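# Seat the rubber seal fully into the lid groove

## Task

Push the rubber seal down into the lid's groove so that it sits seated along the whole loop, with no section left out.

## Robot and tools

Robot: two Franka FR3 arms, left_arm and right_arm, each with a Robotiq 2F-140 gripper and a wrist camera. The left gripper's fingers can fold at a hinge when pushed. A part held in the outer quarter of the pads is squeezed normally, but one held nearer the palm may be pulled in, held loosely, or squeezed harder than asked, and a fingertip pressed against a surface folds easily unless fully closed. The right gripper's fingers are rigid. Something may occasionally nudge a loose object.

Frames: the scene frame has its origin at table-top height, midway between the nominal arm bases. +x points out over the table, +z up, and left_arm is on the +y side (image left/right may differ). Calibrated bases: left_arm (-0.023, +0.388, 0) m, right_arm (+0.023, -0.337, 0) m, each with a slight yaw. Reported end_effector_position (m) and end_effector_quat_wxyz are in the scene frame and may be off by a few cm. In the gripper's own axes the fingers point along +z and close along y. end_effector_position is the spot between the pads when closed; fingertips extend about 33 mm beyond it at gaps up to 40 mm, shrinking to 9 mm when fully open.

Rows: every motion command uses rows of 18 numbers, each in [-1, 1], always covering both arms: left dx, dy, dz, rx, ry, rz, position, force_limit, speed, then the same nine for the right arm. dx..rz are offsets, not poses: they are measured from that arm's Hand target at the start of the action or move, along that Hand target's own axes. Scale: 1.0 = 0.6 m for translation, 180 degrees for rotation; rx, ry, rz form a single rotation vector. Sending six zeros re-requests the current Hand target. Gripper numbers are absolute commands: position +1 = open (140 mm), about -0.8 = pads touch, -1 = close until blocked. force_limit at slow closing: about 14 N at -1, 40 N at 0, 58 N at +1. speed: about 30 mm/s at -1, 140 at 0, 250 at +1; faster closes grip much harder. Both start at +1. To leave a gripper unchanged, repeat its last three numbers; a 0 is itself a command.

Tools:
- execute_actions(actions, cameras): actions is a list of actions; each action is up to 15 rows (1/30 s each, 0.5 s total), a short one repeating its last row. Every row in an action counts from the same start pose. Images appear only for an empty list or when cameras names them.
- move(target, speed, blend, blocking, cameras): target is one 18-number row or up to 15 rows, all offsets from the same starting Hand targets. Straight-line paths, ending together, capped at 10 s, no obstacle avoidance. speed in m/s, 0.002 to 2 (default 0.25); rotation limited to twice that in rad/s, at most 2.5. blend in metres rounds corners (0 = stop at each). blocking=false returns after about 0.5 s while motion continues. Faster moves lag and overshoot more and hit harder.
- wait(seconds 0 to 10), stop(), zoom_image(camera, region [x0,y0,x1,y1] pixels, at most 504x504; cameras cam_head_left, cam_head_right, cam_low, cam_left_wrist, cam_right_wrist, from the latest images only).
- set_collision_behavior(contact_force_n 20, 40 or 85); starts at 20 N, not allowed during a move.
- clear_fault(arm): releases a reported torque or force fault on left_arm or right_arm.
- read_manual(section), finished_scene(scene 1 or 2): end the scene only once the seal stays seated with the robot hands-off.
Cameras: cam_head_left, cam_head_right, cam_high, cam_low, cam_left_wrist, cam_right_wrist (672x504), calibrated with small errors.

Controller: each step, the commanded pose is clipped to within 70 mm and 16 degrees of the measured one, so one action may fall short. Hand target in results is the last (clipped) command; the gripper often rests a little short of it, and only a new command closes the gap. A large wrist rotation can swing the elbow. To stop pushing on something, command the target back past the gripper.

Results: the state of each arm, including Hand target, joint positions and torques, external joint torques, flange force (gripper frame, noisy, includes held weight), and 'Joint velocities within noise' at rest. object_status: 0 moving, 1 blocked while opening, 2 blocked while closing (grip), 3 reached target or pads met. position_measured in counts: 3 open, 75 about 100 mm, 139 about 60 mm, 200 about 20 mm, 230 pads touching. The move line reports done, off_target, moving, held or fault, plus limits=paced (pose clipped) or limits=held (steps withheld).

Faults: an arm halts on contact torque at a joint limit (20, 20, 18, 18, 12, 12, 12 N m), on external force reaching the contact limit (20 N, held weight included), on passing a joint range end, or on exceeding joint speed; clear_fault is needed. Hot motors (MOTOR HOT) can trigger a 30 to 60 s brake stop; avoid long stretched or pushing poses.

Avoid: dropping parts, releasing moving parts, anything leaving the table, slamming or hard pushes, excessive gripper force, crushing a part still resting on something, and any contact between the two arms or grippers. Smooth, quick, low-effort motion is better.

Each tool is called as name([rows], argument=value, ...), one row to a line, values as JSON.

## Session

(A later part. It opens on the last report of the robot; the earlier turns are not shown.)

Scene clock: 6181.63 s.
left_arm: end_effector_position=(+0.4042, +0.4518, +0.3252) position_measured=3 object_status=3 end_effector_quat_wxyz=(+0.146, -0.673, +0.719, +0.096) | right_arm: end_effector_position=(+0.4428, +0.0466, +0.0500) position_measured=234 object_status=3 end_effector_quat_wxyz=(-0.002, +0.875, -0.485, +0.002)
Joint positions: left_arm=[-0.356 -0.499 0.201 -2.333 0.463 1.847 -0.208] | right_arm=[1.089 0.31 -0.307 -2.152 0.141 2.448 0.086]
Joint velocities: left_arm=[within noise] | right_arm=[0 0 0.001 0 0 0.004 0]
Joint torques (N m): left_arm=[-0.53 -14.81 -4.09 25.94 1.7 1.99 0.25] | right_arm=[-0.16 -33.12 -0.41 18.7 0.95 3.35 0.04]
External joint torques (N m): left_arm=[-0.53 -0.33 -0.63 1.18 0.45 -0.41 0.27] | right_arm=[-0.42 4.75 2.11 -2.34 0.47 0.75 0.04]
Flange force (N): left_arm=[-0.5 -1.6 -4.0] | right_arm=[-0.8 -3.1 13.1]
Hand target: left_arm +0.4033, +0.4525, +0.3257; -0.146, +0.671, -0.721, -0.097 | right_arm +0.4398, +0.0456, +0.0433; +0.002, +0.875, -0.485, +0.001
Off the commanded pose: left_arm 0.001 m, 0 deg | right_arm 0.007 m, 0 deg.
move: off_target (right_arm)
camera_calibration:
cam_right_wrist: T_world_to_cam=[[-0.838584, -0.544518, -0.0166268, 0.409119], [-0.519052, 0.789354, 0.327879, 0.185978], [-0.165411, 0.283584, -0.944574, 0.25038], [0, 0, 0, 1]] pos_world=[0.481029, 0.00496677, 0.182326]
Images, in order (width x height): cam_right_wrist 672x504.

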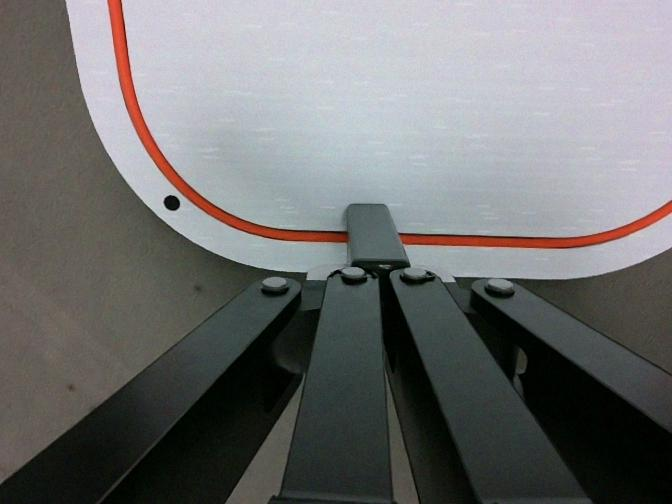

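move([
  [0,0,0,0,0,0,1,1,1, 0.0012,-0.002,-0.0100,0,0,0,-1,-0.8,0.5],
  [0,0,0,0,0,0,1,1,1, 0.002,-0.0035,-0.0297,0,0,0,-1,-0.8,0.5],
  [0,0,0,0,0,0,1,1,1, -0.0005,0.0215,-0.0297,0,0,0,-1,-0.8,0.5],
  [0,0,0,0,0,0,1,1,1, -0.0010,0.0225,-0.0184,0,0,0,-1,-0.8,0.5],
  [0,0,0,0,0,0,1,1,1, -0.0017,0.0237,-0.0139,0,0,0,-1,-0.8,0.5],
  [0,0,0,0,0,0,1,1,1, -0.0023,0.0249,-0.0094,0,0,0,-1,-0.8,0.5],
  [0,0,0,0,0,0,1,1,1, -0.0030,0.0255,0,0,0,0,-1,-0.8,0.5],
], speed=[0.03,0.05,0.08,0.05,0.02,0.015,0.015], blend=[0,0,0,0.0005,0.0005,0.0005,0], cameras=[])

move([
  [0,0,0,0,0,0,1,1,1, 0.0012,-0.002,-0.0100,0,0,0,-1,-0.8,0.5],
  [0,0,0,0,0,0,1,1,1, 0.002,-0.0035,-0.0297,0,0,0,-1,-0.8,0.5],
  [0,0,0,0,0,0,1,1,1, 0.002,0.0215,-0.0297,0,0,0,-1,-0.8,0.5],
  [0,0,0,0,0,0,1,1,1, 0.0015,0.0225,-0.0184,0,0,0,-1,-0.8,0.5],
  [0,0,0,0,0,0,1,1,1, 0.0008,0.0237,-0.0139,0,0,0,-1,-0.8,0.5],
  [0,0,0,0,0,0,1,1,1, 0.0002,0.0249,-0.0094,0,0,0,-1,-0.8,0.5],
  [0,0,0,0,0,0,1,1,1, -0.0005,0.0255,0,0,0,0,-1,-0.8,0.5],
], speed=[0.03,0.05,0.08,0.05,0.02,0.015,0.015], blend=[0,0,0,0.0005,0.0005,0.0005,0], cameras=["cam_right_wrist"])

Scene clock: 6199.23 s.
left_arm: end_effector_position=(+0.4042, +0.4518, +0.3252) position_measured=3 object_status=3 end_effector_quat_wxyz=(+0.146, -0.673, +0.719, +0.096) | right_arm: end_effector_position=(+0.4288, +0.0403, +0.0499) position_measured=234 object_status=3 end_effector_quat_wxyz=(-0.002, +0.875, -0.485, +0.002)
Joint positions: left_arm=[-0.356 -0.499 0.201 -2.333 0.463 1.847 -0.208] | right_arm=[1.108 0.274 -0.315 -2.207 0.132 2.469 0.1]
Joint velocities: left_arm=[within noise] | right_arm=[0.001 -0.001 0 0 0.003 0.004 -0.001]
Joint torques (N m): left_arm=[-0.54 -14.79 -4.1 25.95 1.68 1.99 0.23] | right_arm=[-0.14 -31.73 -0.22 18.45 0.83 3.3 0.01]
External joint torques (N m): left_arm=[-0.68 -0.27 -0.82 1.19 0.42 -0.39 0.24] | right_arm=[-0.27 4.48 2.13 -2.2 0.37 0.72 0.01]
Flange force (N): left_arm=[-0.1 -1.8 -4.2] | right_arm=[-1.1 -3.0 12.8]
Hand target: left_arm +0.4033, +0.4525, +0.3257; -0.146, +0.671, -0.721, -0.097 | right_arm +0.4259, +0.0390, +0.0433; +0.002, +0.875, -0.485, +0.001
Off the commanded pose: left_arm 0.001 m, 0 deg | right_arm 0.007 m, 0 deg.
move: off_target (right_arm)
No camera images: "cameras" was empty.

Scene clock: 6202.23 s.
left_arm: end_effector_position=(+0.4042, +0.4518, +0.3252) position_measured=3 object_status=3 end_effector_quat_wxyz=(+0.146, -0.673, +0.719, +0.096) | right_arm: end_effector_position=(+0.4155, +0.0327, +0.0499) position_measured=234 object_status=3 end_effector_quat_wxyz=(-0.002, +0.875, -0.485, +0.001)
Joint positions: left_arm=[-0.356 -0.499 0.201 -2.333 0.463 1.847 -0.208] | right_arm=[1.124 0.237 -0.322 -2.262 0.12 2.488 0.115]
Joint velocities: left_arm=[within noise] | right_arm=[0 0.001 0.001 0.002 0.001 0.004 0]
Joint torques (N m): left_arm=[-0.51 -14.77 -4.14 25.96 1.69 1.98 0.27] | right_arm=[-0.27 -29.84 -0.06 18.19 0.75 3.39 -0.04]
External joint torques (N m): left_arm=[-0.59 -0.25 -0.77 1.18 0.43 -0.41 0.28] | right_arm=[-0.31 4.96 2.06 -2.23 0.3 0.81 -0.04]
Flange force (N): left_arm=[-0.2 -1.9 -4.1] | right_arm=[-1.3 -4.2 14.4]
Hand target: left_arm +0.4033, +0.4525, +0.3257; -0.146, +0.671, -0.721, -0.097 | right_arm +0.4128, +0.0311, +0.0434; +0.002, +0.875, -0.485, +0.001
Off the commanded pose: left_arm 0.001 m, 0 deg | right_arm 0.007 m, 0 deg.
move: off_target (right_arm)
camera_calibration:
cam_right_wrist: T_world_to_cam=[[-0.839213, -0.543542, -0.0168536, 0.378877], [-0.518035, 0.789634, 0.328813, 0.182373], [-0.165415, 0.284675, -0.944245, 0.249622], [0, 0, 0, 1]] pos_world=[0.453725, -0.0091336, 0.182123]
Images, in order (width x height): cam_right_wrist 672x504.

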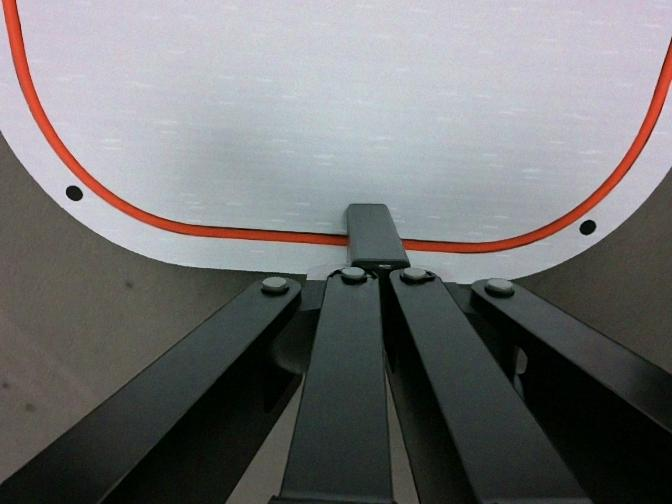

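move([
  [0,0,0,0,0,0,1,1,1, 0.0012,-0.002,-0.0100,0,0,0,-1,-0.8,0.5],
  [0,0,0,0,0,0,1,1,1, 0.002,-0.0035,-0.0297,0,0,0,-1,-0.8,0.5],
  [0,0,0,0,0,0,1,1,1, -0.006,0.0215,-0.0297,0,0,0,-1,-0.8,0.5],
  [0,0,0,0,0,0,1,1,1, -0.0065,0.0225,-0.0184,0,0,0,-1,-0.8,0.5],
  [0,0,0,0,0,0,1,1,1, -0.0072,0.0237,-0.0139,0,0,0,-1,-0.8,0.5],
  [0,0,0,0,0,0,1,1,1, -0.0078,0.0249,-0.0094,0,0,0,-1,-0.8,0.5],
  [0,0,0,0,0,0,1,1,1, -0.0085,0.0255,0,0,0,0,-1,-0.8,0.5],
], speed=[0.03,0.05,0.08,0.05,0.02,0.015,0.015], blend=[0,0,0,0.0005,0.0005,0.0005,0], cameras=[])

move([
  [0,0,0,0,0,0,1,1,1, 0.0012,-0.002,-0.0100,0,0,0,-1,-0.8,0.5],
  [0,0,0,0,0,0,1,1,1, 0.002,-0.0035,-0.0297,0,0,0,-1,-0.8,0.5],
  [0,0,0,0,0,0,1,1,1, 0.0005,0.0215,-0.0297,0,0,0,-1,-0.8,0.5],
  [0,0,0,0,0,0,1,1,1, 0,0.0225,-0.0184,0,0,0,-1,-0.8,0.5],
  [0,0,0,0,0,0,1,1,1, -0.0007,0.0237,-0.0139,0,0,0,-1,-0.8,0.5],
  [0,0,0,0,0,0,1,1,1, -0.0013,0.0249,-0.0094,0,0,0,-1,-0.8,0.5],
  [0,0,0,0,0,0,1,1,1, -0.0020,0.0255,0,0,0,0,-1,-0.8,0.5],
], speed=[0.03,0.05,0.08,0.05,0.02,0.015,0.015], blend=[0,0,0,0.0005,0.0005,0.0005,0], cameras=["cam_right_wrist"])

Scene clock: 6224.10 s.
left_arm: end_effector_position=(+0.4042, +0.4518, +0.3252) position_measured=3 object_status=3 end_effector_quat_wxyz=(+0.146, -0.673, +0.719, +0.096) | right_arm: end_effector_position=(+0.3999, +0.0290, +0.0499) position_measured=234 object_status=3 end_effector_quat_wxyz=(-0.002, +0.875, -0.485, +0.001)
Joint positions: left_arm=[-0.356 -0.499 0.201 -2.333 0.463 1.847 -0.208] | right_arm=[1.145 0.203 -0.326 -2.311 0.107 2.506 0.138]
Joint velocities: left_arm=[within noise] | right_arm=[0.001 0.001 0.002 -0.001 0.002 0.003 0]
Joint torques (N m): left_arm=[-0.51 -14.78 -4.13 25.93 1.69 1.99 0.28] | right_arm=[-0.04 -28.28 0.15 17.87 0.87 3.23 -0.04]
External joint torques (N m): left_arm=[-0.49 -0.32 -0.65 1.14 0.44 -0.41 0.3] | right_arm=[0 5.36 2.03 -2.45 0.42 0.63 -0.04]
Flange force (N): left_arm=[-0.5 -1.5 -4.0] | right_arm=[-2.0 -4.7 15.5]
Hand target: left_arm +0.4033, +0.4525, +0.3257; -0.146, +0.671, -0.721, -0.097 | right_arm +0.3971, +0.0273, +0.0434; +0.002, +0.875, -0.485, +0.001
Off the commanded pose: left_arm 0.001 m, 0 deg | right_arm 0.007 m, 0 deg.
move: off_target (right_arm)
No camera images: "cameras" was empty.

Scene clock: 6227.10 s.
left_arm: end_effector_position=(+0.4042, +0.4518, +0.3252) position_measured=3 object_status=3 end_effector_quat_wxyz=(+0.146, -0.673, +0.719, +0.096) | right_arm: end_effector_position=(+0.3861, +0.0223, +0.0498) position_measured=234 object_status=3 end_effector_quat_wxyz=(-0.002, +0.874, -0.485, +0.001)
Joint positions: left_arm=[-0.356 -0.499 0.201 -2.333 0.463 1.847 -0.208] | right_arm=[1.158 0.166 -0.33 -2.363 0.091 2.523 0.159]
Joint velocities: left_arm=[within noise] | right_arm=[-0.001 0.003 0.001 0 0 0.004 0]
Joint torques (N m): left_arm=[-0.52 -14.78 -4.16 25.94 1.69 1.99 0.26] | right_arm=[-0.15 -27.05 0.42 17.59 0.78 3.33 -0.07]
External joint torques (N m): left_arm=[-0.52 -0.44 -0.7 1.23 0.43 -0.4 0.28] | right_arm=[-0.16 5.02 1.91 -2.41 0.35 0.75 -0.07]
Flange force (N): left_arm=[-0.5 -1.4 -4.2] | right_arm=[-1.7 -4.1 15.4]
Hand target: left_arm +0.4033, +0.4525, +0.3257; -0.146, +0.671, -0.721, -0.097 | right_arm +0.3835, +0.0202, +0.0434; +0.002, +0.875, -0.485, +0.001
Off the commanded pose: left_arm 0.001 m, 0 deg | right_arm 0.007 m, 0 deg.
move: off_target (right_arm)
camera_calibration:
cam_right_wrist: T_world_to_cam=[[-0.83942, -0.543215, -0.0170615, 0.348626], [-0.517634, 0.789535, 0.329681, 0.175136], [-0.165617, 0.285572, -0.943938, 0.247697], [0, 0, 0, 1]] pos_world=[0.424323, -0.0196324, 0.18202]
Images, in order (width x height): cam_right_wrist 672x504.

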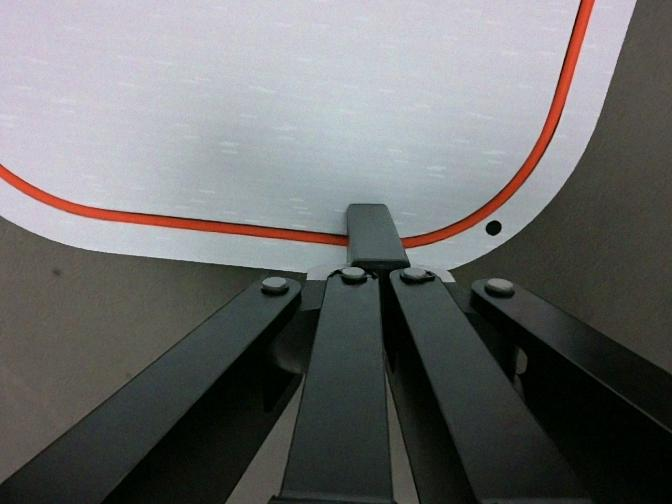

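move([
  [0,0,0,0,0,0,1,1,1, 0.0012,-0.002,-0.0100,0,0,0,-1,-0.8,0.5],
  [0,0,0,0,0,0,1,1,1, 0.002,-0.0035,-0.0297,0,0,0,-1,-0.8,0.5],
  [0,0,0,0,0,0,1,1,1, -0.002,0.0285,-0.0297,0,0,0,-1,-0.8,0.5],
  [0,0,0,0,0,0,1,1,1, -0.0025,0.0295,-0.0184,0,0,0,-1,-0.8,0.5],
  [0,0,0,0,0,0,1,1,1, -0.0032,0.0307,-0.0139,0,0,0,-1,-0.8,0.5],
  [0,0,0,0,0,0,1,1,1, -0.0038,0.0319,-0.0094,0,0,0,-1,-0.8,0.5],
  [0,0,0,0,0,0,1,1,1, -0.0045,0.0325,0,0,0,0,-1,-0.8,0.5],
], speed=[0.03,0.05,0.08,0.05,0.02,0.015,0.015], blend=[0,0,0,0.0005,0.0005,0.0005,0], cameras=["cam_right_wrist"])

Scene clock: 6240.13 s.
left_arm: end_effector_position=(+0.4042, +0.4518, +0.3252) position_measured=3 object_status=3 end_effector_quat_wxyz=(+0.146, -0.673, +0.719, +0.096) | right_arm: end_effector_position=(+0.3680, +0.0145, +0.0498) position_measured=234 object_status=3 end_effector_quat_wxyz=(-0.003, +0.875, -0.485, +0.001)
Joint positions: left_arm=[-0.356 -0.499 0.201 -2.333 0.463 1.847 -0.208] | right_arm=[1.173 0.12 -0.329 -2.426 0.068 2.544 0.189]
Joint velocities: left_arm=[within noise] | right_arm=[0 0.002 0.001 0 0.002 0.003 0.001]
Joint torques (N m): left_arm=[-0.56 -14.79 -4.14 25.96 1.69 1.99 0.25] | right_arm=[-0.35 -25.04 0.59 17.11 0.68 3.23 -0.07]
External joint torques (N m): left_arm=[-0.62 -0.28 -0.73 1.15 0.43 -0.41 0.26] | right_arm=[-0.35 5.43 1.64 -2.76 0.26 0.62 -0.07]
Flange force (N): left_arm=[-0.2 -1.7 -4.1] | right_arm=[-1.6 -4.3 16.5]
Hand target: left_arm +0.4033, +0.4525, +0.3257; -0.146, +0.671, -0.721, -0.097 | right_arm +0.3655, +0.0122, +0.0435; +0.002, +0.875, -0.485, +0.001
Off the commanded pose: left_arm 0.001 m, 0 deg | right_arm 0.007 m, 0 deg.
move: off_target (right_arm)
camera_calibration:
cam_right_wrist: T_world_to_cam=[[-0.839086, -0.543721, -0.017393, 0.329109], [-0.518113, 0.789004, 0.330199, 0.17201], [-0.165813, 0.286077, -0.943751, 0.246984], [0, 0, 0, 1]] pos_world=[0.406225, -0.0274296, 0.182018]
Images, in order (width x height): cam_right_wrist 672x504.

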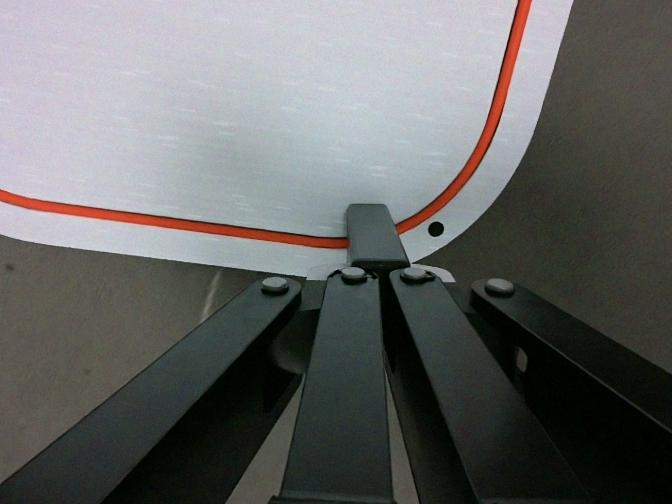

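move([
  [0,0,0,0,0,0,1,1,1, 0.0012,-0.002,-0.0100,0,0,0,-1,-0.8,0.5],
  [0,0,0,0,0,0,1,1,1, 0.002,-0.0035,-0.0297,0,0,0,-1,-0.8,0.5],
  [0,0,0,0,0,0,1,1,1, 0.0087,0.0232,-0.0297,0,0,0,-1,-0.8,0.5],
  [0,0,0,0,0,0,1,1,1, 0.0082,0.0242,-0.0184,0,0,0,-1,-0.8,0.5],
  [0,0,0,0,0,0,1,1,1, 0.0075,0.0254,-0.0139,0,0,0,-1,-0.8,0.5],
  [0,0,0,0,0,0,1,1,1, 0.0069,0.0266,-0.0094,0,0,0,-1,-0.8,0.5],
  [0,0,0,0,0,0,1,1,1, 0.0062,0.0272,0,0,0,0,-1,-0.8,0.5],
], speed=[0.03,0.05,0.08,0.05,0.02,0.015,0.015], blend=[0,0,0,0.0005,0.0005,0.0005,0], cameras=["cam_right_wrist"])

Scene clock: 6251.53 s.
left_arm: end_effector_position=(+0.4042, +0.4518, +0.3252) position_measured=3 object_status=3 end_effector_quat_wxyz=(+0.146, -0.673, +0.719, +0.096) | right_arm: end_effector_position=(+0.3563, +0.0028, +0.0498) position_measured=234 object_status=3 end_effector_quat_wxyz=(-0.003, +0.874, -0.486, +0.001)
Joint positions: left_arm=[-0.356 -0.499 0.201 -2.333 0.463 1.847 -0.208] | right_arm=[1.174 0.077 -0.331 -2.483 0.045 2.561 0.208]
Joint velocities: left_arm=[within noise] | right_arm=[0 0.001 0 0 0.003 0.004 0.001]
Joint torques (N m): left_arm=[-0.55 -14.8 -4.12 25.95 1.7 1.99 0.26] | right_arm=[-0.31 -22.85 0.97 16.66 0.69 3.38 -0.17]
External joint torques (N m): left_arm=[-0.53 -0.38 -0.64 1.2 0.44 -0.41 0.27] | right_arm=[-0.41 5.9 1.52 -2.86 0.28 0.8 -0.17]
Flange force (N): left_arm=[-0.5 -1.5 -4.1] | right_arm=[-1.7 -5.5 18.9]
Hand target: left_arm +0.4033, +0.4525, +0.3257; -0.146, +0.671, -0.721, -0.097 | right_arm +0.3536, +0.0004, +0.0435; +0.002, +0.875, -0.485, +0.001
Off the commanded pose: left_arm 0.001 m, 0 deg | right_arm 0.007 m, 1 deg.
move: off_target (right_arm)
camera_calibration:
cam_right_wrist: T_world_to_cam=[[-0.840549, -0.541444, -0.017777, 0.313466], [-0.516048, 0.790276, 0.330391, 0.174487], [-0.164839, 0.286883, -0.943677, 0.248065], [0, 0, 0, 1]] pos_world=[0.394418, -0.0393347, 0.182017]
Images, in order (width x height): cam_right_wrist 672x504.

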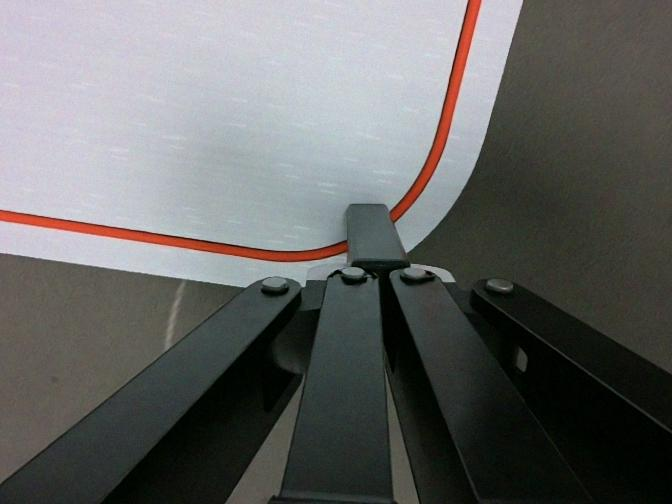

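move([
  [0,0,0,0,0,0,1,1,1, 0.0012,-0.002,-0.0100,0,0,0,-1,-0.8,0.5],
  [0,0,0,0,0,0,1,1,1, 0.002,-0.0035,-0.0297,0,0,0,-1,-0.8,0.5],
  [0,0,0,0,0,0,1,1,1, 0.0265,0.0235,-0.0297,0,0,0,-1,-0.8,0.5],
  [0,0,0,0,0,0,1,1,1, 0.0260,0.0245,-0.0184,0,0,0,-1,-0.8,0.5],
  [0,0,0,0,0,0,1,1,1, 0.0253,0.0257,-0.0139,0,0,0,-1,-0.8,0.5],
  [0,0,0,0,0,0,1,1,1, 0.0247,0.0269,-0.0094,0,0,0,-1,-0.8,0.5],
  [0,0,0,0,0,0,1,1,1, 0.0240,0.0275,0,0,0,0,-1,-0.8,0.5],
], speed=[0.03,0.05,0.08,0.05,0.02,0.015,0.015], blend=[0,0,0,0.0005,0.0005,0.0005,0], cameras=["cam_right_wrist"])

Scene clock: 6263.13 s.
left_arm: end_effector_position=(+0.4042, +0.4518, +0.3252) position_measured=3 object_status=3 end_effector_quat_wxyz=(+0.146, -0.673, +0.719, +0.096) | right_arm: end_effector_position=(+0.3502, -0.0184, +0.0499) position_measured=234 object_status=3 end_effector_quat_wxyz=(-0.003, +0.873, -0.487, +0.001)
Joint positions: left_arm=[-0.356 -0.499 0.201 -2.333 0.463 1.847 -0.208] | right_arm=[1.164 0.027 -0.347 -2.547 0.017 2.578 0.208]
Joint velocities: left_arm=[within noise] | right_arm=[0 0.003 0 0 0.002 0.004 -0.003]
Joint torques (N m): left_arm=[-0.53 -14.77 -4.14 25.93 1.69 1.98 0.24] | right_arm=[-0.26 -20.66 1.67 16.28 0.69 3.41 -0.15]
External joint torques (N m): left_arm=[-0.51 -0.32 -0.64 1.12 0.43 -0.43 0.25] | right_arm=[-0.26 6.12 1.9 -2.98 0.29 0.83 -0.15]
Flange force (N): left_arm=[-0.4 -1.5 -4.0] | right_arm=[-2.7 -6.0 20.5]
Hand target: left_arm +0.4033, +0.4525, +0.3257; -0.146, +0.671, -0.721, -0.097 | right_arm +0.3473, -0.0206, +0.0436; +0.002, +0.875, -0.485, +0.001
Off the commanded pose: left_arm 0.001 m, 0 deg | right_arm 0.007 m, 1 deg.
move: off_target (right_arm)
camera_calibration:
cam_right_wrist: T_world_to_cam=[[-0.841874, -0.53939, -0.0175193, 0.297252], [-0.514038, 0.791572, 0.330423, 0.18746], [-0.164359, 0.28718, -0.94367, 0.253108], [0, 0, 0, 1]] pos_world=[0.388211, -0.0607404, 0.182117]
Images, in order (width x height): cam_right_wrist 672x504.

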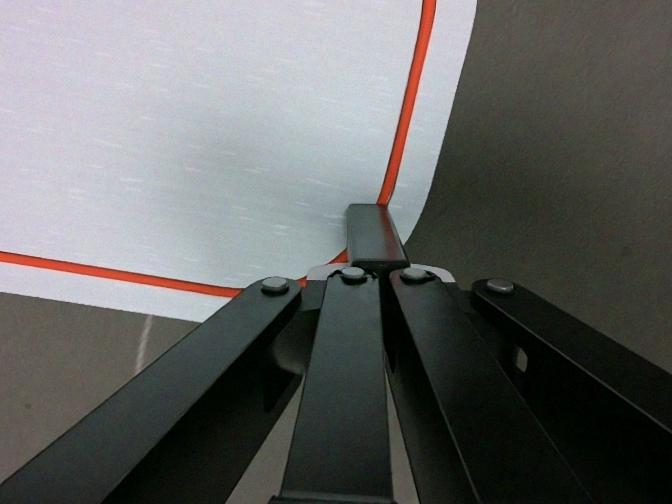

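move([
  [0,0,0,0,0,0,1,1,1, 0.0012,-0.002,-0.0100,0,0,0,-1,-0.8,0.5],
  [0,0,0,0,0,0,1,1,1, 0.002,-0.0035,-0.0297,0,0,0,-1,-0.8,0.5],
  [0,0,0,0,0,0,1,1,1, 0.0420,0.0140,-0.0297,0,0,0,-1,-0.8,0.5],
  [0,0,0,0,0,0,1,1,1, 0.0415,0.0150,-0.0184,0,0,0,-1,-0.8,0.5],
  [0,0,0,0,0,0,1,1,1, 0.0408,0.0162,-0.0139,0,0,0,-1,-0.8,0.5],
  [0,0,0,0,0,0,1,1,1, 0.0402,0.0174,-0.0094,0,0,0,-1,-0.8,0.5],
  [0,0,0,0,0,0,1,1,1, 0.0395,0.0180,-0.0015,0,0,0,-1,-0.8,0.5],
], speed=[0.03,0.05,0.08,0.05,0.02,0.015,0.015], blend=[0,0,0,0.0005,0.0005,0.0005,0], cameras=["cam_right_wrist"])

Scene clock: 6278.83 s.
left_arm: end_effector_position=(+0.4042, +0.4518, +0.3252) position_measured=3 object_status=3 end_effector_quat_wxyz=(+0.146, -0.673, +0.719, +0.096) | right_arm: end_effector_position=(+0.3534, -0.0447, +0.0500) position_measured=234 object_status=3 end_effector_quat_wxyz=(-0.002, +0.873, -0.487, +0.001)
Joint positions: left_arm=[-0.356 -0.499 0.201 -2.333 0.463 1.847 -0.208] | right_arm=[1.14 -0.014 -0.374 -2.596 -0.011 2.587 0.18]
Joint velocities: left_arm=[within noise] | right_arm=[0 0.001 0 0 0.003 0.004 -0.008]
Joint torques (N m): left_arm=[-0.54 -14.8 -4.11 25.95 1.68 1.98 0.28] | right_arm=[0 -19.74 1.23 16.46 0.57 3.48 -0.15]
External joint torques (N m): left_arm=[-0.58 -0.3 -0.71 1.19 0.42 -0.41 0.3] | right_arm=[0.09 5.31 1.2 -2.66 0.17 0.89 -0.15]
Flange force (N): left_arm=[-0.4 -1.7 -4.1] | right_arm=[-2.1 -5.4 18.9]
Hand target: left_arm +0.4033, +0.4525, +0.3257; -0.146, +0.671, -0.721, -0.097 | right_arm +0.3507, -0.0464, +0.0446; +0.002, +0.875, -0.485, +0.001
Off the commanded pose: left_arm 0.001 m, 0 deg | right_arm 0.006 m, 1 deg.
move: off_target (right_arm)
camera_calibration:
cam_right_wrist: T_world_to_cam=[[-0.841887, -0.539404, -0.016413, 0.285754], [-0.513885, 0.79203, 0.32956, 0.209921], [-0.164766, 0.285887, -0.943992, 0.261349], [0, 0, 0, 1]] pos_world=[0.39151, -0.0868435, 0.18222]
Images, in order (width x height): cam_right_wrist 672x504.

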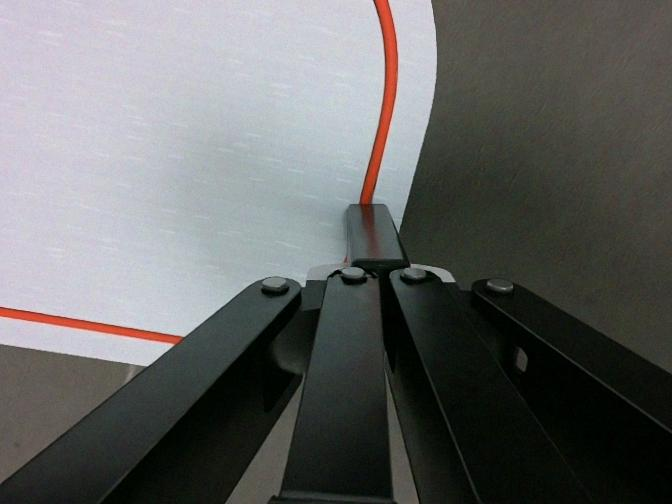

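move([
  [0,0,0,0,0,0,1,1,1, 0.0012,-0.002,-0.0100,0,0,0,-1,-0.8,0.5],
  [0,0,0,0,0,0,1,1,1, 0.002,-0.0035,-0.0282,0,0,0,-1,-0.8,0.5],
  [0,0,0,0,0,0,1,1,1, 0.0420,0.0025,-0.0282,0,0,0,-1,-0.8,0.5],
  [0,0,0,0,0,0,1,1,1, 0.0415,0.0035,-0.0169,0,0,0,-1,-0.8,0.5],
  [0,0,0,0,0,0,1,1,1, 0.0408,0.0047,-0.0124,0,0,0,-1,-0.8,0.5],
  [0,0,0,0,0,0,1,1,1, 0.0402,0.0059,-0.0079,0,0,0,-1,-0.8,0.5],
  [0,0,0,0,0,0,1,1,1, 0.0395,0.0065,0,0,0,0,-1,-0.8,0.5],
], speed=[0.03,0.05,0.08,0.05,0.02,0.015,0.015], blend=[0,0,0,0.0005,0.0005,0.0005,0], cameras=["cam_right_wrist"])

Scene clock: 6290.80 s.
left_arm: end_effector_position=(+0.4042, +0.4518, +0.3252) position_measured=3 object_status=3 end_effector_quat_wxyz=(+0.146, -0.673, +0.719, +0.096) | right_arm: end_effector_position=(+0.3627, -0.0672, +0.0499) position_measured=234 object_status=3 end_effector_quat_wxyz=(-0.002, +0.873, -0.488, +0.001)
Joint positions: left_arm=[-0.356 -0.499 0.201 -2.333 0.463 1.847 -0.208] | right_arm=[1.115 -0.034 -0.404 -2.619 -0.026 2.592 0.139]
Joint velocities: left_arm=[within noise] | right_arm=[0.001 0 -0.001 0 0.003 0.003 -0.006]
Joint torques (N m): left_arm=[-0.53 -14.77 -4.1 25.99 1.69 1.98 0.26] | right_arm=[0.06 -18.37 1.7 16.38 0.64 3.54 -0.27]
External joint torques (N m): left_arm=[-0.55 -0.33 -0.66 1.23 0.43 -0.41 0.28] | right_arm=[0 5.65 1.31 -2.66 0.25 0.94 -0.26]
Flange force (N): left_arm=[-0.5 -1.7 -4.2] | right_arm=[-2.0 -7.1 20.8]
Hand target: left_arm +0.4033, +0.4525, +0.3257; -0.146, +0.671, -0.721, -0.097 | right_arm +0.3599, -0.0686, +0.0447; +0.002, +0.875, -0.485, +0.001
Off the commanded pose: left_arm 0.001 m, 0 deg | right_arm 0.006 m, 1 deg.
move: off_target (right_arm)
camera_calibration:
cam_right_wrist: T_world_to_cam=[[-0.842563, -0.538365, -0.0158532, 0.281724], [-0.512775, 0.792814, 0.329406, 0.23219], [-0.164772, 0.285675, -0.944055, 0.269305], [0, 0, 0, 1]] pos_world=[0.400805, -0.109347, 0.18222]
Images, in order (width x height): cam_right_wrist 672x504.

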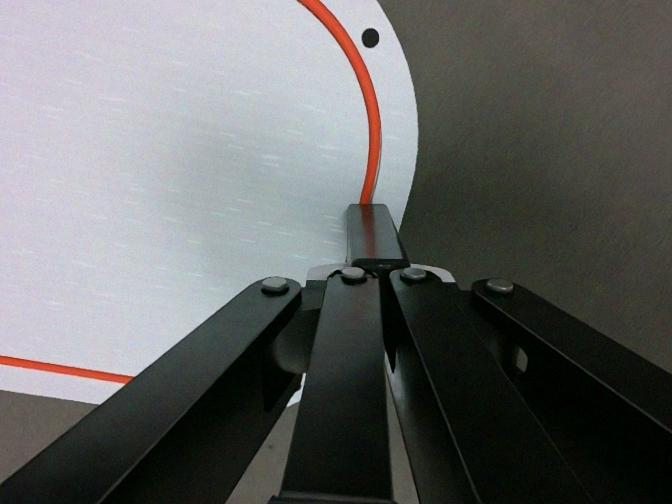

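zoom_image(camera="cam_right_wrist", region=[280, 0, 460, 220])

Scaled by 2.291 from the camera's 672x504 image, which has a finer 960x720 frame.

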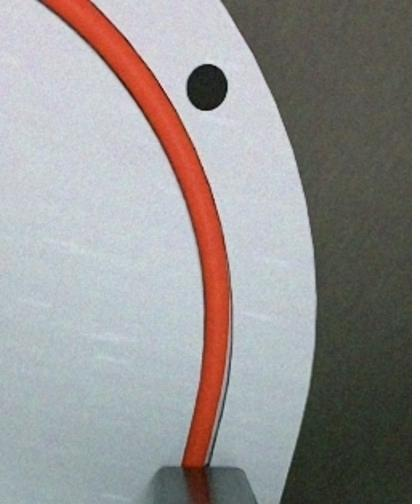

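move([
  [0,0,0,0,0,0,1,1,1, 0.0012,-0.002,-0.0100,0,0,0,-1,-0.8,0.5],
  [0,0,0,0,0,0,1,1,1, 0.002,-0.0035,-0.0282,0,0,0,-1,-0.8,0.5],
  [0,0,0,0,0,0,1,1,1, 0.0387,0.0010,-0.0282,0,0,0,-1,-0.8,0.5],
  [0,0,0,0,0,0,1,1,1, 0.0382,0.0025,-0.0169,0,0,0,-1,-0.8,0.5],
  [0,0,0,0,0,0,1,1,1, 0.0375,0.0042,-0.0124,0,0,0,-1,-0.8,0.5],
  [0,0,0,0,0,0,1,1,1, 0.0369,0.0060,-0.0079,0,0,0,-1,-0.8,0.5],
  [0,0,0,0,0,0,1,1,1, 0.0362,0.0070,0,0,0,0,-1,-0.8,0.5],
], speed=[0.03,0.05,0.08,0.05,0.02,0.015,0.015], blend=[0,0,0,0.0005,0.0005,0.0005,0], cameras=["cam_right_wrist"])

zoom_image(camera="cam_right_wrist", region=[240, 20, 440, 220])

Scene clock: 6309.30 s.
left_arm: end_effector_position=(+0.4042, +0.4518, +0.3252) position_measured=3 object_status=3 end_effector_quat_wxyz=(+0.146, -0.673, +0.719, +0.096) | right_arm: end_effector_position=(+0.3709, -0.0879, +0.0500) position_measured=234 object_status=3 end_effector_quat_wxyz=(-0.002, +0.873, -0.488, +0.001)
Joint positions: left_arm=[-0.356 -0.499 0.201 -2.333 0.463 1.847 -0.208] | right_arm=[1.093 -0.051 -0.434 -2.638 -0.042 2.596 0.101]
Joint velocities: left_arm=[within noise] | right_arm=[-0.001 0 0 0 0.002 0.004 -0.004]
Joint torques (N m): left_arm=[-0.51 -14.79 -4.13 25.95 1.69 1.99 0.25] | right_arm=[0.4 -17.61 1.79 15.96 0.52 3.55 -0.1]
External joint torques (N m): left_arm=[-0.49 -0.37 -0.64 1.2 0.43 -0.4 0.27] | right_arm=[0.37 5.47 1.25 -2.94 0.13 0.96 -0.1]
Flange force (N): left_arm=[-0.5 -1.5 -4.1] | right_arm=[-2.3 -5.7 20.6]
Hand target: left_arm +0.4033, +0.4525, +0.3257; -0.146, +0.671, -0.721, -0.097 | right_arm +0.3679, -0.0892, +0.0447; +0.002, +0.875, -0.485, +0.001
Off the commanded pose: left_arm 0.001 m, 0 deg | right_arm 0.006 m, 1 deg.
move: off_target (right_arm)
camera_calibration:
cam_right_wrist: T_world_to_cam=[[-0.842498, -0.538461, -0.0160473, 0.277455], [-0.512978, 0.792819, 0.329077, 0.25282], [-0.164473, 0.285478, -0.944167, 0.276399], [0, 0, 0, 1]] pos_world=[0.408906, -0.129947, 0.182221]
Images, in order (width x height): cam_right_wrist 672x504.

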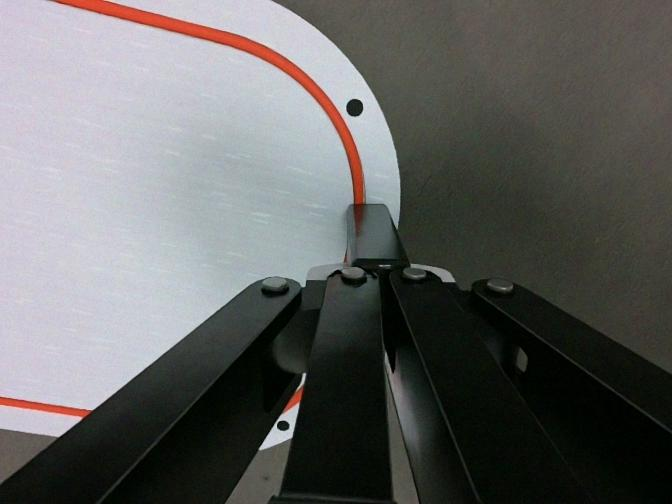

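Scaled by 2.520 from the camera's 672x504 image, which has a finer 960x720 frame.

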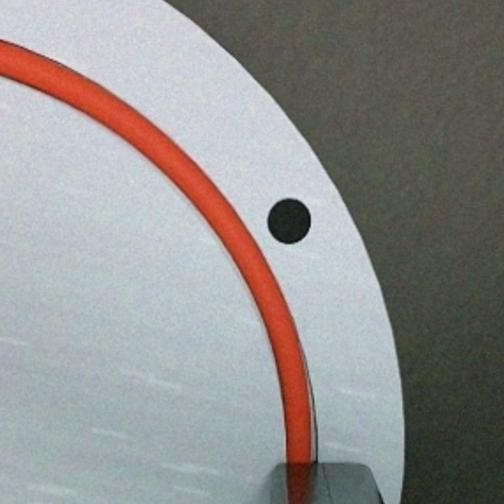

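move([
  [0,0,0,0,0,0,1,1,1, 0.0012,-0.002,-0.0100,0,0,0,-1,-0.8,0.5],
  [0,0,0,0,0,0,1,1,1, 0.002,-0.0035,-0.0282,0,0,0,-1,-0.8,0.5],
  [0,0,0,0,0,0,1,1,1, 0.0387,-0.0087,-0.0282,0,0,0,-1,-0.8,0.5],
  [0,0,0,0,0,0,1,1,1, 0.0382,-0.0075,-0.0169,0,0,0,-1,-0.8,0.5],
  [0,0,0,0,0,0,1,1,1, 0.0375,-0.0060,-0.0124,0,0,0,-1,-0.8,0.5],
  [0,0,0,0,0,0,1,1,1, 0.0369,-0.0045,-0.0079,0,0,0,-1,-0.8,0.5],
  [0,0,0,0,0,0,1,1,1, 0.0362,-0.0040,0,0,0,0,-1,-0.8,0.5],
], speed=[0.03,0.05,0.08,0.05,0.02,0.015,0.015], blend=[0,0,0,0.0005,0.0005,0.0005,0], cameras=["cam_right_wrist"])

Scene clock: 6321.73 s.
left_arm: end_effector_position=(+0.4042, +0.4518, +0.3252) position_measured=3 object_status=3 end_effector_quat_wxyz=(+0.146, -0.673, +0.719, +0.096) | right_arm: end_effector_position=(+0.3842, -0.1053, +0.0499) position_measured=234 object_status=3 end_effector_quat_wxyz=(-0.002, +0.873, -0.487, +0.001)
Joint positions: left_arm=[-0.356 -0.499 0.201 -2.333 0.463 1.847 -0.208] | right_arm=[1.074 -0.048 -0.466 -2.634 -0.042 2.595 0.049]
Joint velocities: left_arm=[within noise] | right_arm=[0.001 0.002 -0.002 0 0.001 0.005 -0.007]
Joint torques (N m): left_arm=[-0.51 -14.83 -4.08 25.94 1.69 1.99 0.25] | right_arm=[0.22 -17.45 1.85 16.12 0.65 3.55 -0.21]
External joint torques (N m): left_arm=[-0.48 -0.38 -0.61 1.16 0.44 -0.41 0.26] | right_arm=[0.18 5.5 1.29 -2.89 0.26 0.95 -0.21]
Flange force (N): left_arm=[-0.5 -1.4 -4.0] | right_arm=[-1.7 -6.8 21.2]
Hand target: left_arm +0.4033, +0.4525, +0.3257; -0.146, +0.671, -0.721, -0.097 | right_arm +0.3814, -0.1063, +0.0448; +0.002, +0.875, -0.485, +0.001
Off the commanded pose: left_arm 0.001 m, 0 deg | right_arm 0.006 m, 1 deg.
move: off_target (right_arm)
camera_calibration:
cam_right_wrist: T_world_to_cam=[[-0.842239, -0.538874, -0.0157492, 0.279152], [-0.513276, 0.792611, 0.329114, 0.273577], [-0.164868, 0.285276, -0.944159, 0.283705], [0, 0, 0, 1]] pos_world=[0.422307, -0.147347, 0.182221]
Images, in order (width x height): cam_right_wrist 672x504.

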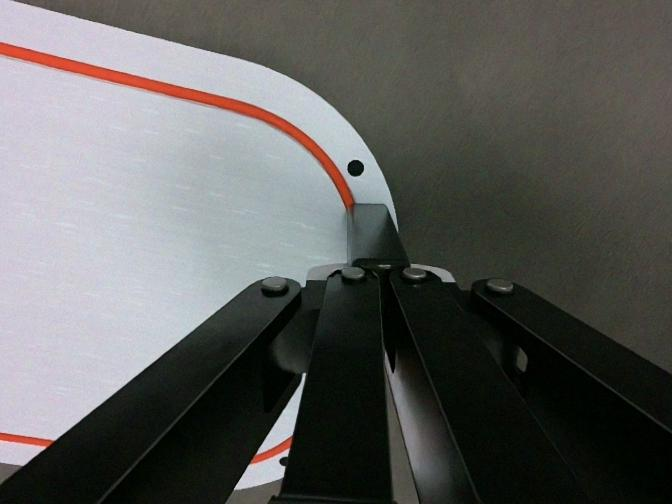

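move([
  [0,0,0,0,0,0,1,1,1, 0.0012,-0.002,-0.0100,0,0,0,-1,-0.8,0.5],
  [0,0,0,0,0,0,1,1,1, 0.002,-0.0035,-0.0282,0,0,0,-1,-0.8,0.5],
  [0,0,0,0,0,0,1,1,1, 0.0382,-0.0210,-0.0282,0,0,0,-1,-0.8,0.5],
  [0,0,0,0,0,0,1,1,1, 0.0377,-0.0200,-0.0169,0,0,0,-1,-0.8,0.5],
  [0,0,0,0,0,0,1,1,1, 0.0370,-0.0188,-0.0124,0,0,0,-1,-0.8,0.5],
  [0,0,0,0,0,0,1,1,1, 0.0364,-0.0176,-0.0079,0,0,0,-1,-0.8,0.5],
  [0,0,0,0,0,0,1,1,1, 0.0357,-0.0170,0,0,0,0,-1,-0.8,0.5],
], speed=[0.03,0.05,0.08,0.05,0.02,0.015,0.015], blend=[0,0,0,0.0005,0.0005,0.0005,0], cameras=["cam_right_wrist"])

Scene clock: 6334.97 s.
left_arm: end_effector_position=(+0.4042, +0.4518, +0.3252) position_measured=3 object_status=3 end_effector_quat_wxyz=(+0.146, -0.673, +0.719, +0.096) | right_arm: end_effector_position=(+0.4041, -0.1181, +0.0499) position_measured=234 object_status=3 end_effector_quat_wxyz=(-0.002, +0.873, -0.487, +0.001)
Joint positions: left_arm=[-0.356 -0.499 0.201 -2.333 0.463 1.847 -0.208] | right_arm=[1.06 -0.019 -0.498 -2.601 -0.017 2.588 -0.018]
Joint velocities: left_arm=[within noise] | right_arm=[-0.001 0 0.001 0 0.002 0.003 -0.007]
Joint torques (N m): left_arm=[-0.57 -14.77 -4.12 25.91 1.7 1.99 0.27] | right_arm=[0.13 -18.18 1.68 16.31 0.76 3.48 -0.22]
External joint torques (N m): left_arm=[-0.55 -0.35 -0.66 1.18 0.45 -0.4 0.29] | right_arm=[0.1 5.37 1.42 -2.77 0.37 0.88 -0.22]
Flange force (N): left_arm=[-0.5 -1.6 -4.0] | right_arm=[-1.1 -7.3 20.9]
Hand target: left_arm +0.4033, +0.4525, +0.3257; -0.146, +0.671, -0.721, -0.097 | right_arm +0.4014, -0.1191, +0.0448; +0.002, +0.875, -0.485, +0.001
Off the commanded pose: left_arm 0.001 m, 0 deg | right_arm 0.006 m, 1 deg.
move: off_target (right_arm)
camera_calibration:
cam_right_wrist: T_world_to_cam=[[-0.842101, -0.539092, -0.0156946, 0.288908], [-0.51347, 0.792498, 0.329083, 0.294043], [-0.164968, 0.28518, -0.944171, 0.290574], [0, 0, 0, 1]] pos_world=[0.442208, -0.160146, 0.182121]
Images, in order (width x height): cam_right_wrist 672x504.

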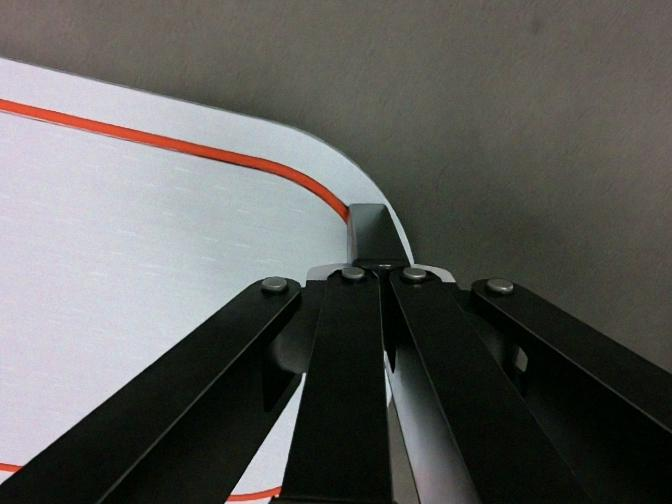

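move([
  [0,0,0,0,0,0,1,1,1, 0.0012,-0.002,-0.0100,0,0,0,-1,-0.8,0.5],
  [0,0,0,0,0,0,1,1,1, 0.002,-0.0035,-0.0282,0,0,0,-1,-0.8,0.5],
  [0,0,0,0,0,0,1,1,1, 0.0332,-0.0360,-0.0282,0,0,0,-1,-0.8,0.5],
  [0,0,0,0,0,0,1,1,1, 0.0327,-0.0350,-0.0169,0,0,0,-1,-0.8,0.5],
  [0,0,0,0,0,0,1,1,1, 0.0320,-0.0338,-0.0124,0,0,0,-1,-0.8,0.5],
  [0,0,0,0,0,0,1,1,1, 0.0314,-0.0326,-0.0079,0,0,0,-1,-0.8,0.5],
  [0,0,0,0,0,0,1,1,1, 0.0307,-0.0320,0,0,0,0,-1,-0.8,0.5],
], speed=[0.03,0.05,0.08,0.05,0.02,0.015,0.015], blend=[0,0,0,0.0005,0.0005,0.0005,0], cameras=["cam_right_wrist"])

zoom_image(camera="cam_right_wrist", region=[160, 120, 460, 280])

Scene clock: 6347.30 s.
left_arm: end_effector_position=(+0.4042, +0.4518, +0.3252) position_measured=3 object_status=3 end_effector_quat_wxyz=(+0.146, -0.673, +0.719, +0.096) | right_arm: end_effector_position=(+0.4298, -0.1231, +0.0498) position_measured=234 object_status=3 end_effector_quat_wxyz=(-0.001, +0.874, -0.487, +0.001)
Joint positions: left_arm=[-0.356 -0.499 0.201 -2.333 0.463 1.847 -0.208] | right_arm=[1.047 0.039 -0.515 -2.535 0.035 2.572 -0.094]
Joint velocities: left_arm=[within noise] | right_arm=[0.001 0.001 0 0 0.002 0.002 -0.006]
Joint torques (N m): left_arm=[-0.53 -14.75 -4.15 25.98 1.69 1.99 0.25] | right_arm=[0.08 -20.17 1.16 16.68 0.8 3.52 -0.14]
External joint torques (N m): left_arm=[-0.54 -0.28 -0.7 1.18 0.43 -0.41 0.26] | right_arm=[0.15 5.07 1.74 -2.65 0.39 0.91 -0.14]
Flange force (N): left_arm=[-0.4 -1.7 -4.1] | right_arm=[-1.0 -6.6 19.7]
Hand target: left_arm +0.4033, +0.4525, +0.3257; -0.146, +0.671, -0.721, -0.097 | right_arm +0.4275, -0.1245, +0.0448; +0.002, +0.875, -0.485, +0.001
Off the commanded pose: left_arm 0.001 m, 0 deg | right_arm 0.006 m, 0 deg.
move: off_target (right_arm)
camera_calibration:
cam_right_wrist: T_world_to_cam=[[-0.841327, -0.5403, -0.015651, 0.307427], [-0.514645, 0.791854, 0.328797, 0.311702], [-0.165256, 0.284681, -0.944271, 0.296205], [0, 0, 0, 1]] pos_world=[0.468012, -0.165044, 0.182022]
Images, in order (width x height): cam_right_wrist 672x504.

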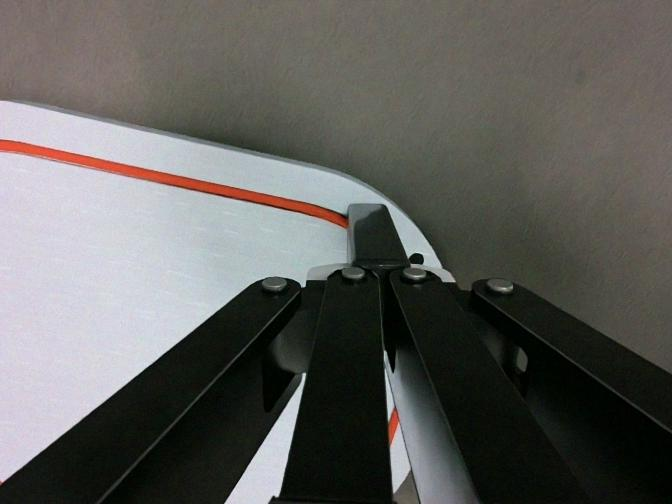

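Scaled by 1.680 from the camera's 672x504 image, which has a finer 960x720 frame.

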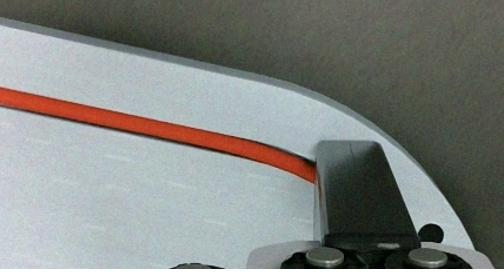

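move([
  [0,0,0,0,0,0,1,1,1, 0.0012,-0.002,-0.0100,0,0,0,-1,-0.8,0.5],
  [0,0,0,0,0,0,1,1,1, 0.002,-0.0035,-0.0282,0,0,0,-1,-0.8,0.5],
  [0,0,0,0,0,0,1,1,1, 0.0187,-0.0400,-0.0282,0,0,0,-1,-0.8,0.5],
  [0,0,0,0,0,0,1,1,1, 0.0182,-0.0390,-0.0169,0,0,0,-1,-0.8,0.5],
  [0,0,0,0,0,0,1,1,1, 0.0175,-0.0378,-0.0124,0,0,0,-1,-0.8,0.5],
  [0,0,0,0,0,0,1,1,1, 0.0169,-0.0366,-0.0079,0,0,0,-1,-0.8,0.5],
  [0,0,0,0,0,0,1,1,1, 0.0162,-0.0360,0,0,0,0,-1,-0.8,0.5],
], speed=[0.03,0.05,0.08,0.05,0.02,0.015,0.015], blend=[0,0,0,0.0005,0.0005,0.0005,0], cameras=["cam_right_wrist"])

zoom_image(camera="cam_right_wrist", region=[120, 120, 460, 300])

Scene clock: 6361.63 s.
left_arm: end_effector_position=(+0.4042, +0.4518, +0.3252) position_measured=3 object_status=3 end_effector_quat_wxyz=(+0.146, -0.673, +0.719, +0.096) | right_arm: end_effector_position=(+0.4530, -0.1200, +0.0498) position_measured=234 object_status=3 end_effector_quat_wxyz=(-0.001, +0.874, -0.487, +0.001)
Joint positions: left_arm=[-0.356 -0.499 0.201 -2.333 0.463 1.847 -0.208] | right_arm=[1.032 0.101 -0.514 -2.461 0.089 2.55 -0.15]
Joint velocities: left_arm=[within noise] | right_arm=[0 0.002 0.001 0.001 0 0.003 -0.005]
Joint torques (N m): left_arm=[-0.53 -14.77 -4.12 25.94 1.7 1.98 0.27] | right_arm=[-0.35 -22.8 0.47 17.29 0.78 3.49 -0.25]
External joint torques (N m): left_arm=[-0.5 -0.34 -0.64 1.18 0.44 -0.42 0.28] | right_arm=[-0.49 4.64 1.7 -2.32 0.37 0.88 -0.25]
Flange force (N): left_arm=[-0.5 -1.6 -4.1] | right_arm=[0.5 -6.2 17.8]
Hand target: left_arm +0.4033, +0.4525, +0.3257; -0.146, +0.671, -0.721, -0.097 | right_arm +0.4510, -0.1213, +0.0448; +0.002, +0.875, -0.485, +0.001
Off the commanded pose: left_arm 0.001 m, 0 deg | right_arm 0.006 m, 0 deg.
move: off_target (right_arm)
camera_calibration:
cam_right_wrist: T_world_to_cam=[[-0.841129, -0.540627, -0.0149896, 0.328404], [-0.514745, 0.791742, 0.32891, 0.321118], [-0.16595, 0.284372, -0.944242, 0.299413], [0, 0, 0, 1]] pos_world=[0.491212, -0.161843, 0.182022]
Images, in order (width x height): cam_right_wrist 672x504.

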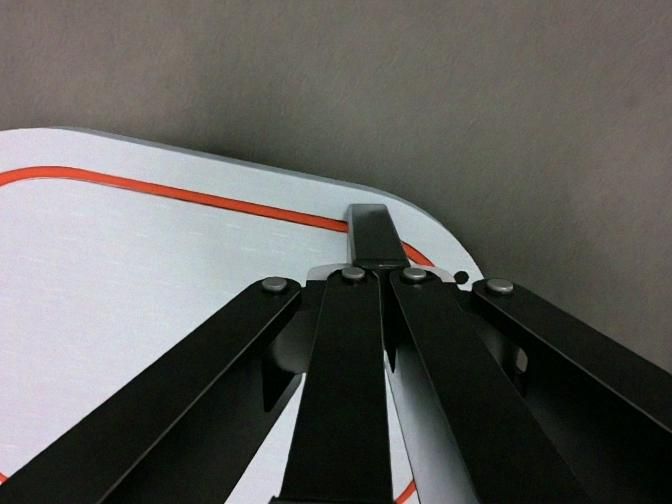

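Scaled by 1.482 from the camera's 672x504 image, which has a finer 960x720 frame.

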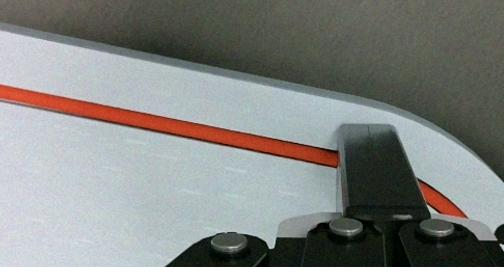

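move([
  [0,0,0,0,0,0,1,1,1, 0.0012,-0.002,-0.0100,0,0,0,-1,-0.8,0.5],
  [0,0,0,0,0,0,1,1,1, 0.002,-0.0035,-0.1000,0,0,0,-1,-0.8,0.5],
  [0,0,0,0,0,0,1,1,1, 0.1800,0.0300,-0.3600,0,0,0,-1,-0.8,0.5],
], speed=[0.03,0.1,0.25], blend=[0,0.01,0], cameras=["cam_low"])

zoom_image(camera="cam_low", region=[420, 235, 550, 305])

Scene clock: 6374.03 s.
left_arm: end_effector_position=(+0.4042, +0.4518, +0.3252) position_measured=3 object_status=3 end_effector_quat_wxyz=(+0.146, -0.673, +0.719, +0.096) | right_arm: end_effector_position=(+0.4932, -0.2208, +0.2615) position_measured=234 object_status=3 end_effector_quat_wxyz=(-0.001, +0.873, -0.488, +0.000)
Joint positions: left_arm=[-0.356 -0.499 0.201 -2.333 0.463 1.847 -0.208] | right_arm=[0.927 -0.269 -0.594 -2.204 -0.162 1.975 -0.179]
Joint velocities: left_arm=[within noise] | right_arm=[0 -0.001 0.002 -0.001 0 -0.001 -0.006]
Joint torques (N m): left_arm=[-0.56 -14.79 -4.13 25.94 1.68 1.98 0.26] | right_arm=[-0.47 -18.23 4.83 24.94 0.32 2.43 -0.18]
External joint torques (N m): left_arm=[-0.52 -0.45 -0.63 1.28 0.43 -0.4 0.27] | right_arm=[-0.49 0.37 0.38 0.46 -0.38 -0.18 -0.18]
Flange force (N): left_arm=[-0.6 -1.5 -4.3] | right_arm=[0.8 -1.4 -1.3]
Hand target: left_arm +0.4033, +0.4525, +0.3257; -0.146, +0.671, -0.721, -0.097 | right_arm +0.4931, -0.2217, +0.2611; +0.002, +0.875, -0.485, +0.001
Off the commanded pose: left_arm 0.001 m, 0 deg | right_arm 0.001 m, 1 deg.
move: done
Images, in order (width x height): cam_low 672x504.

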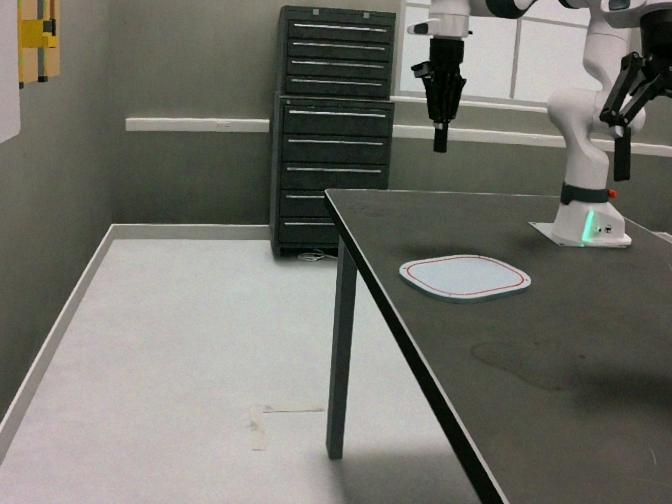

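Scaled by 3.877 from the camera's 672x504 image, which has a finer 960x720 frame.

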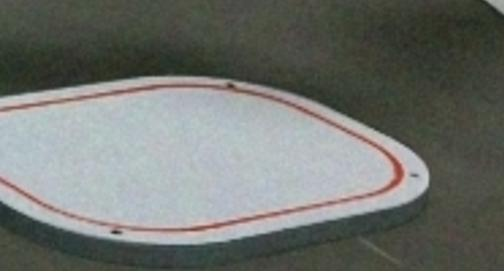

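zoom_image(camera="cam_low", region=[398, 248, 468, 298])

zoom_image(camera="cam_low", region=[440, 248, 540, 308])

Scaled by 7.200 from the camera's 672x504 image, which has a finer 960x720 frame.

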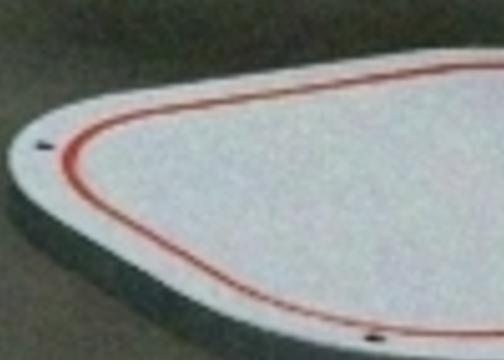

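Scaled by 5.040 from the camera's 672x504 image, which has a finer 960x720 frame.

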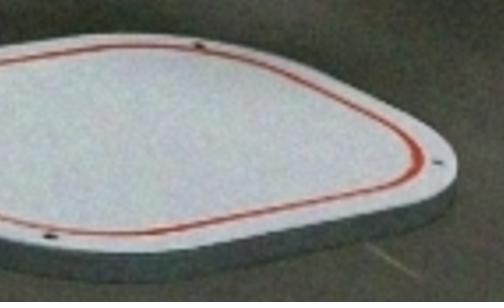

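finished_scene(scene=1)

The scene is finished: the task was done.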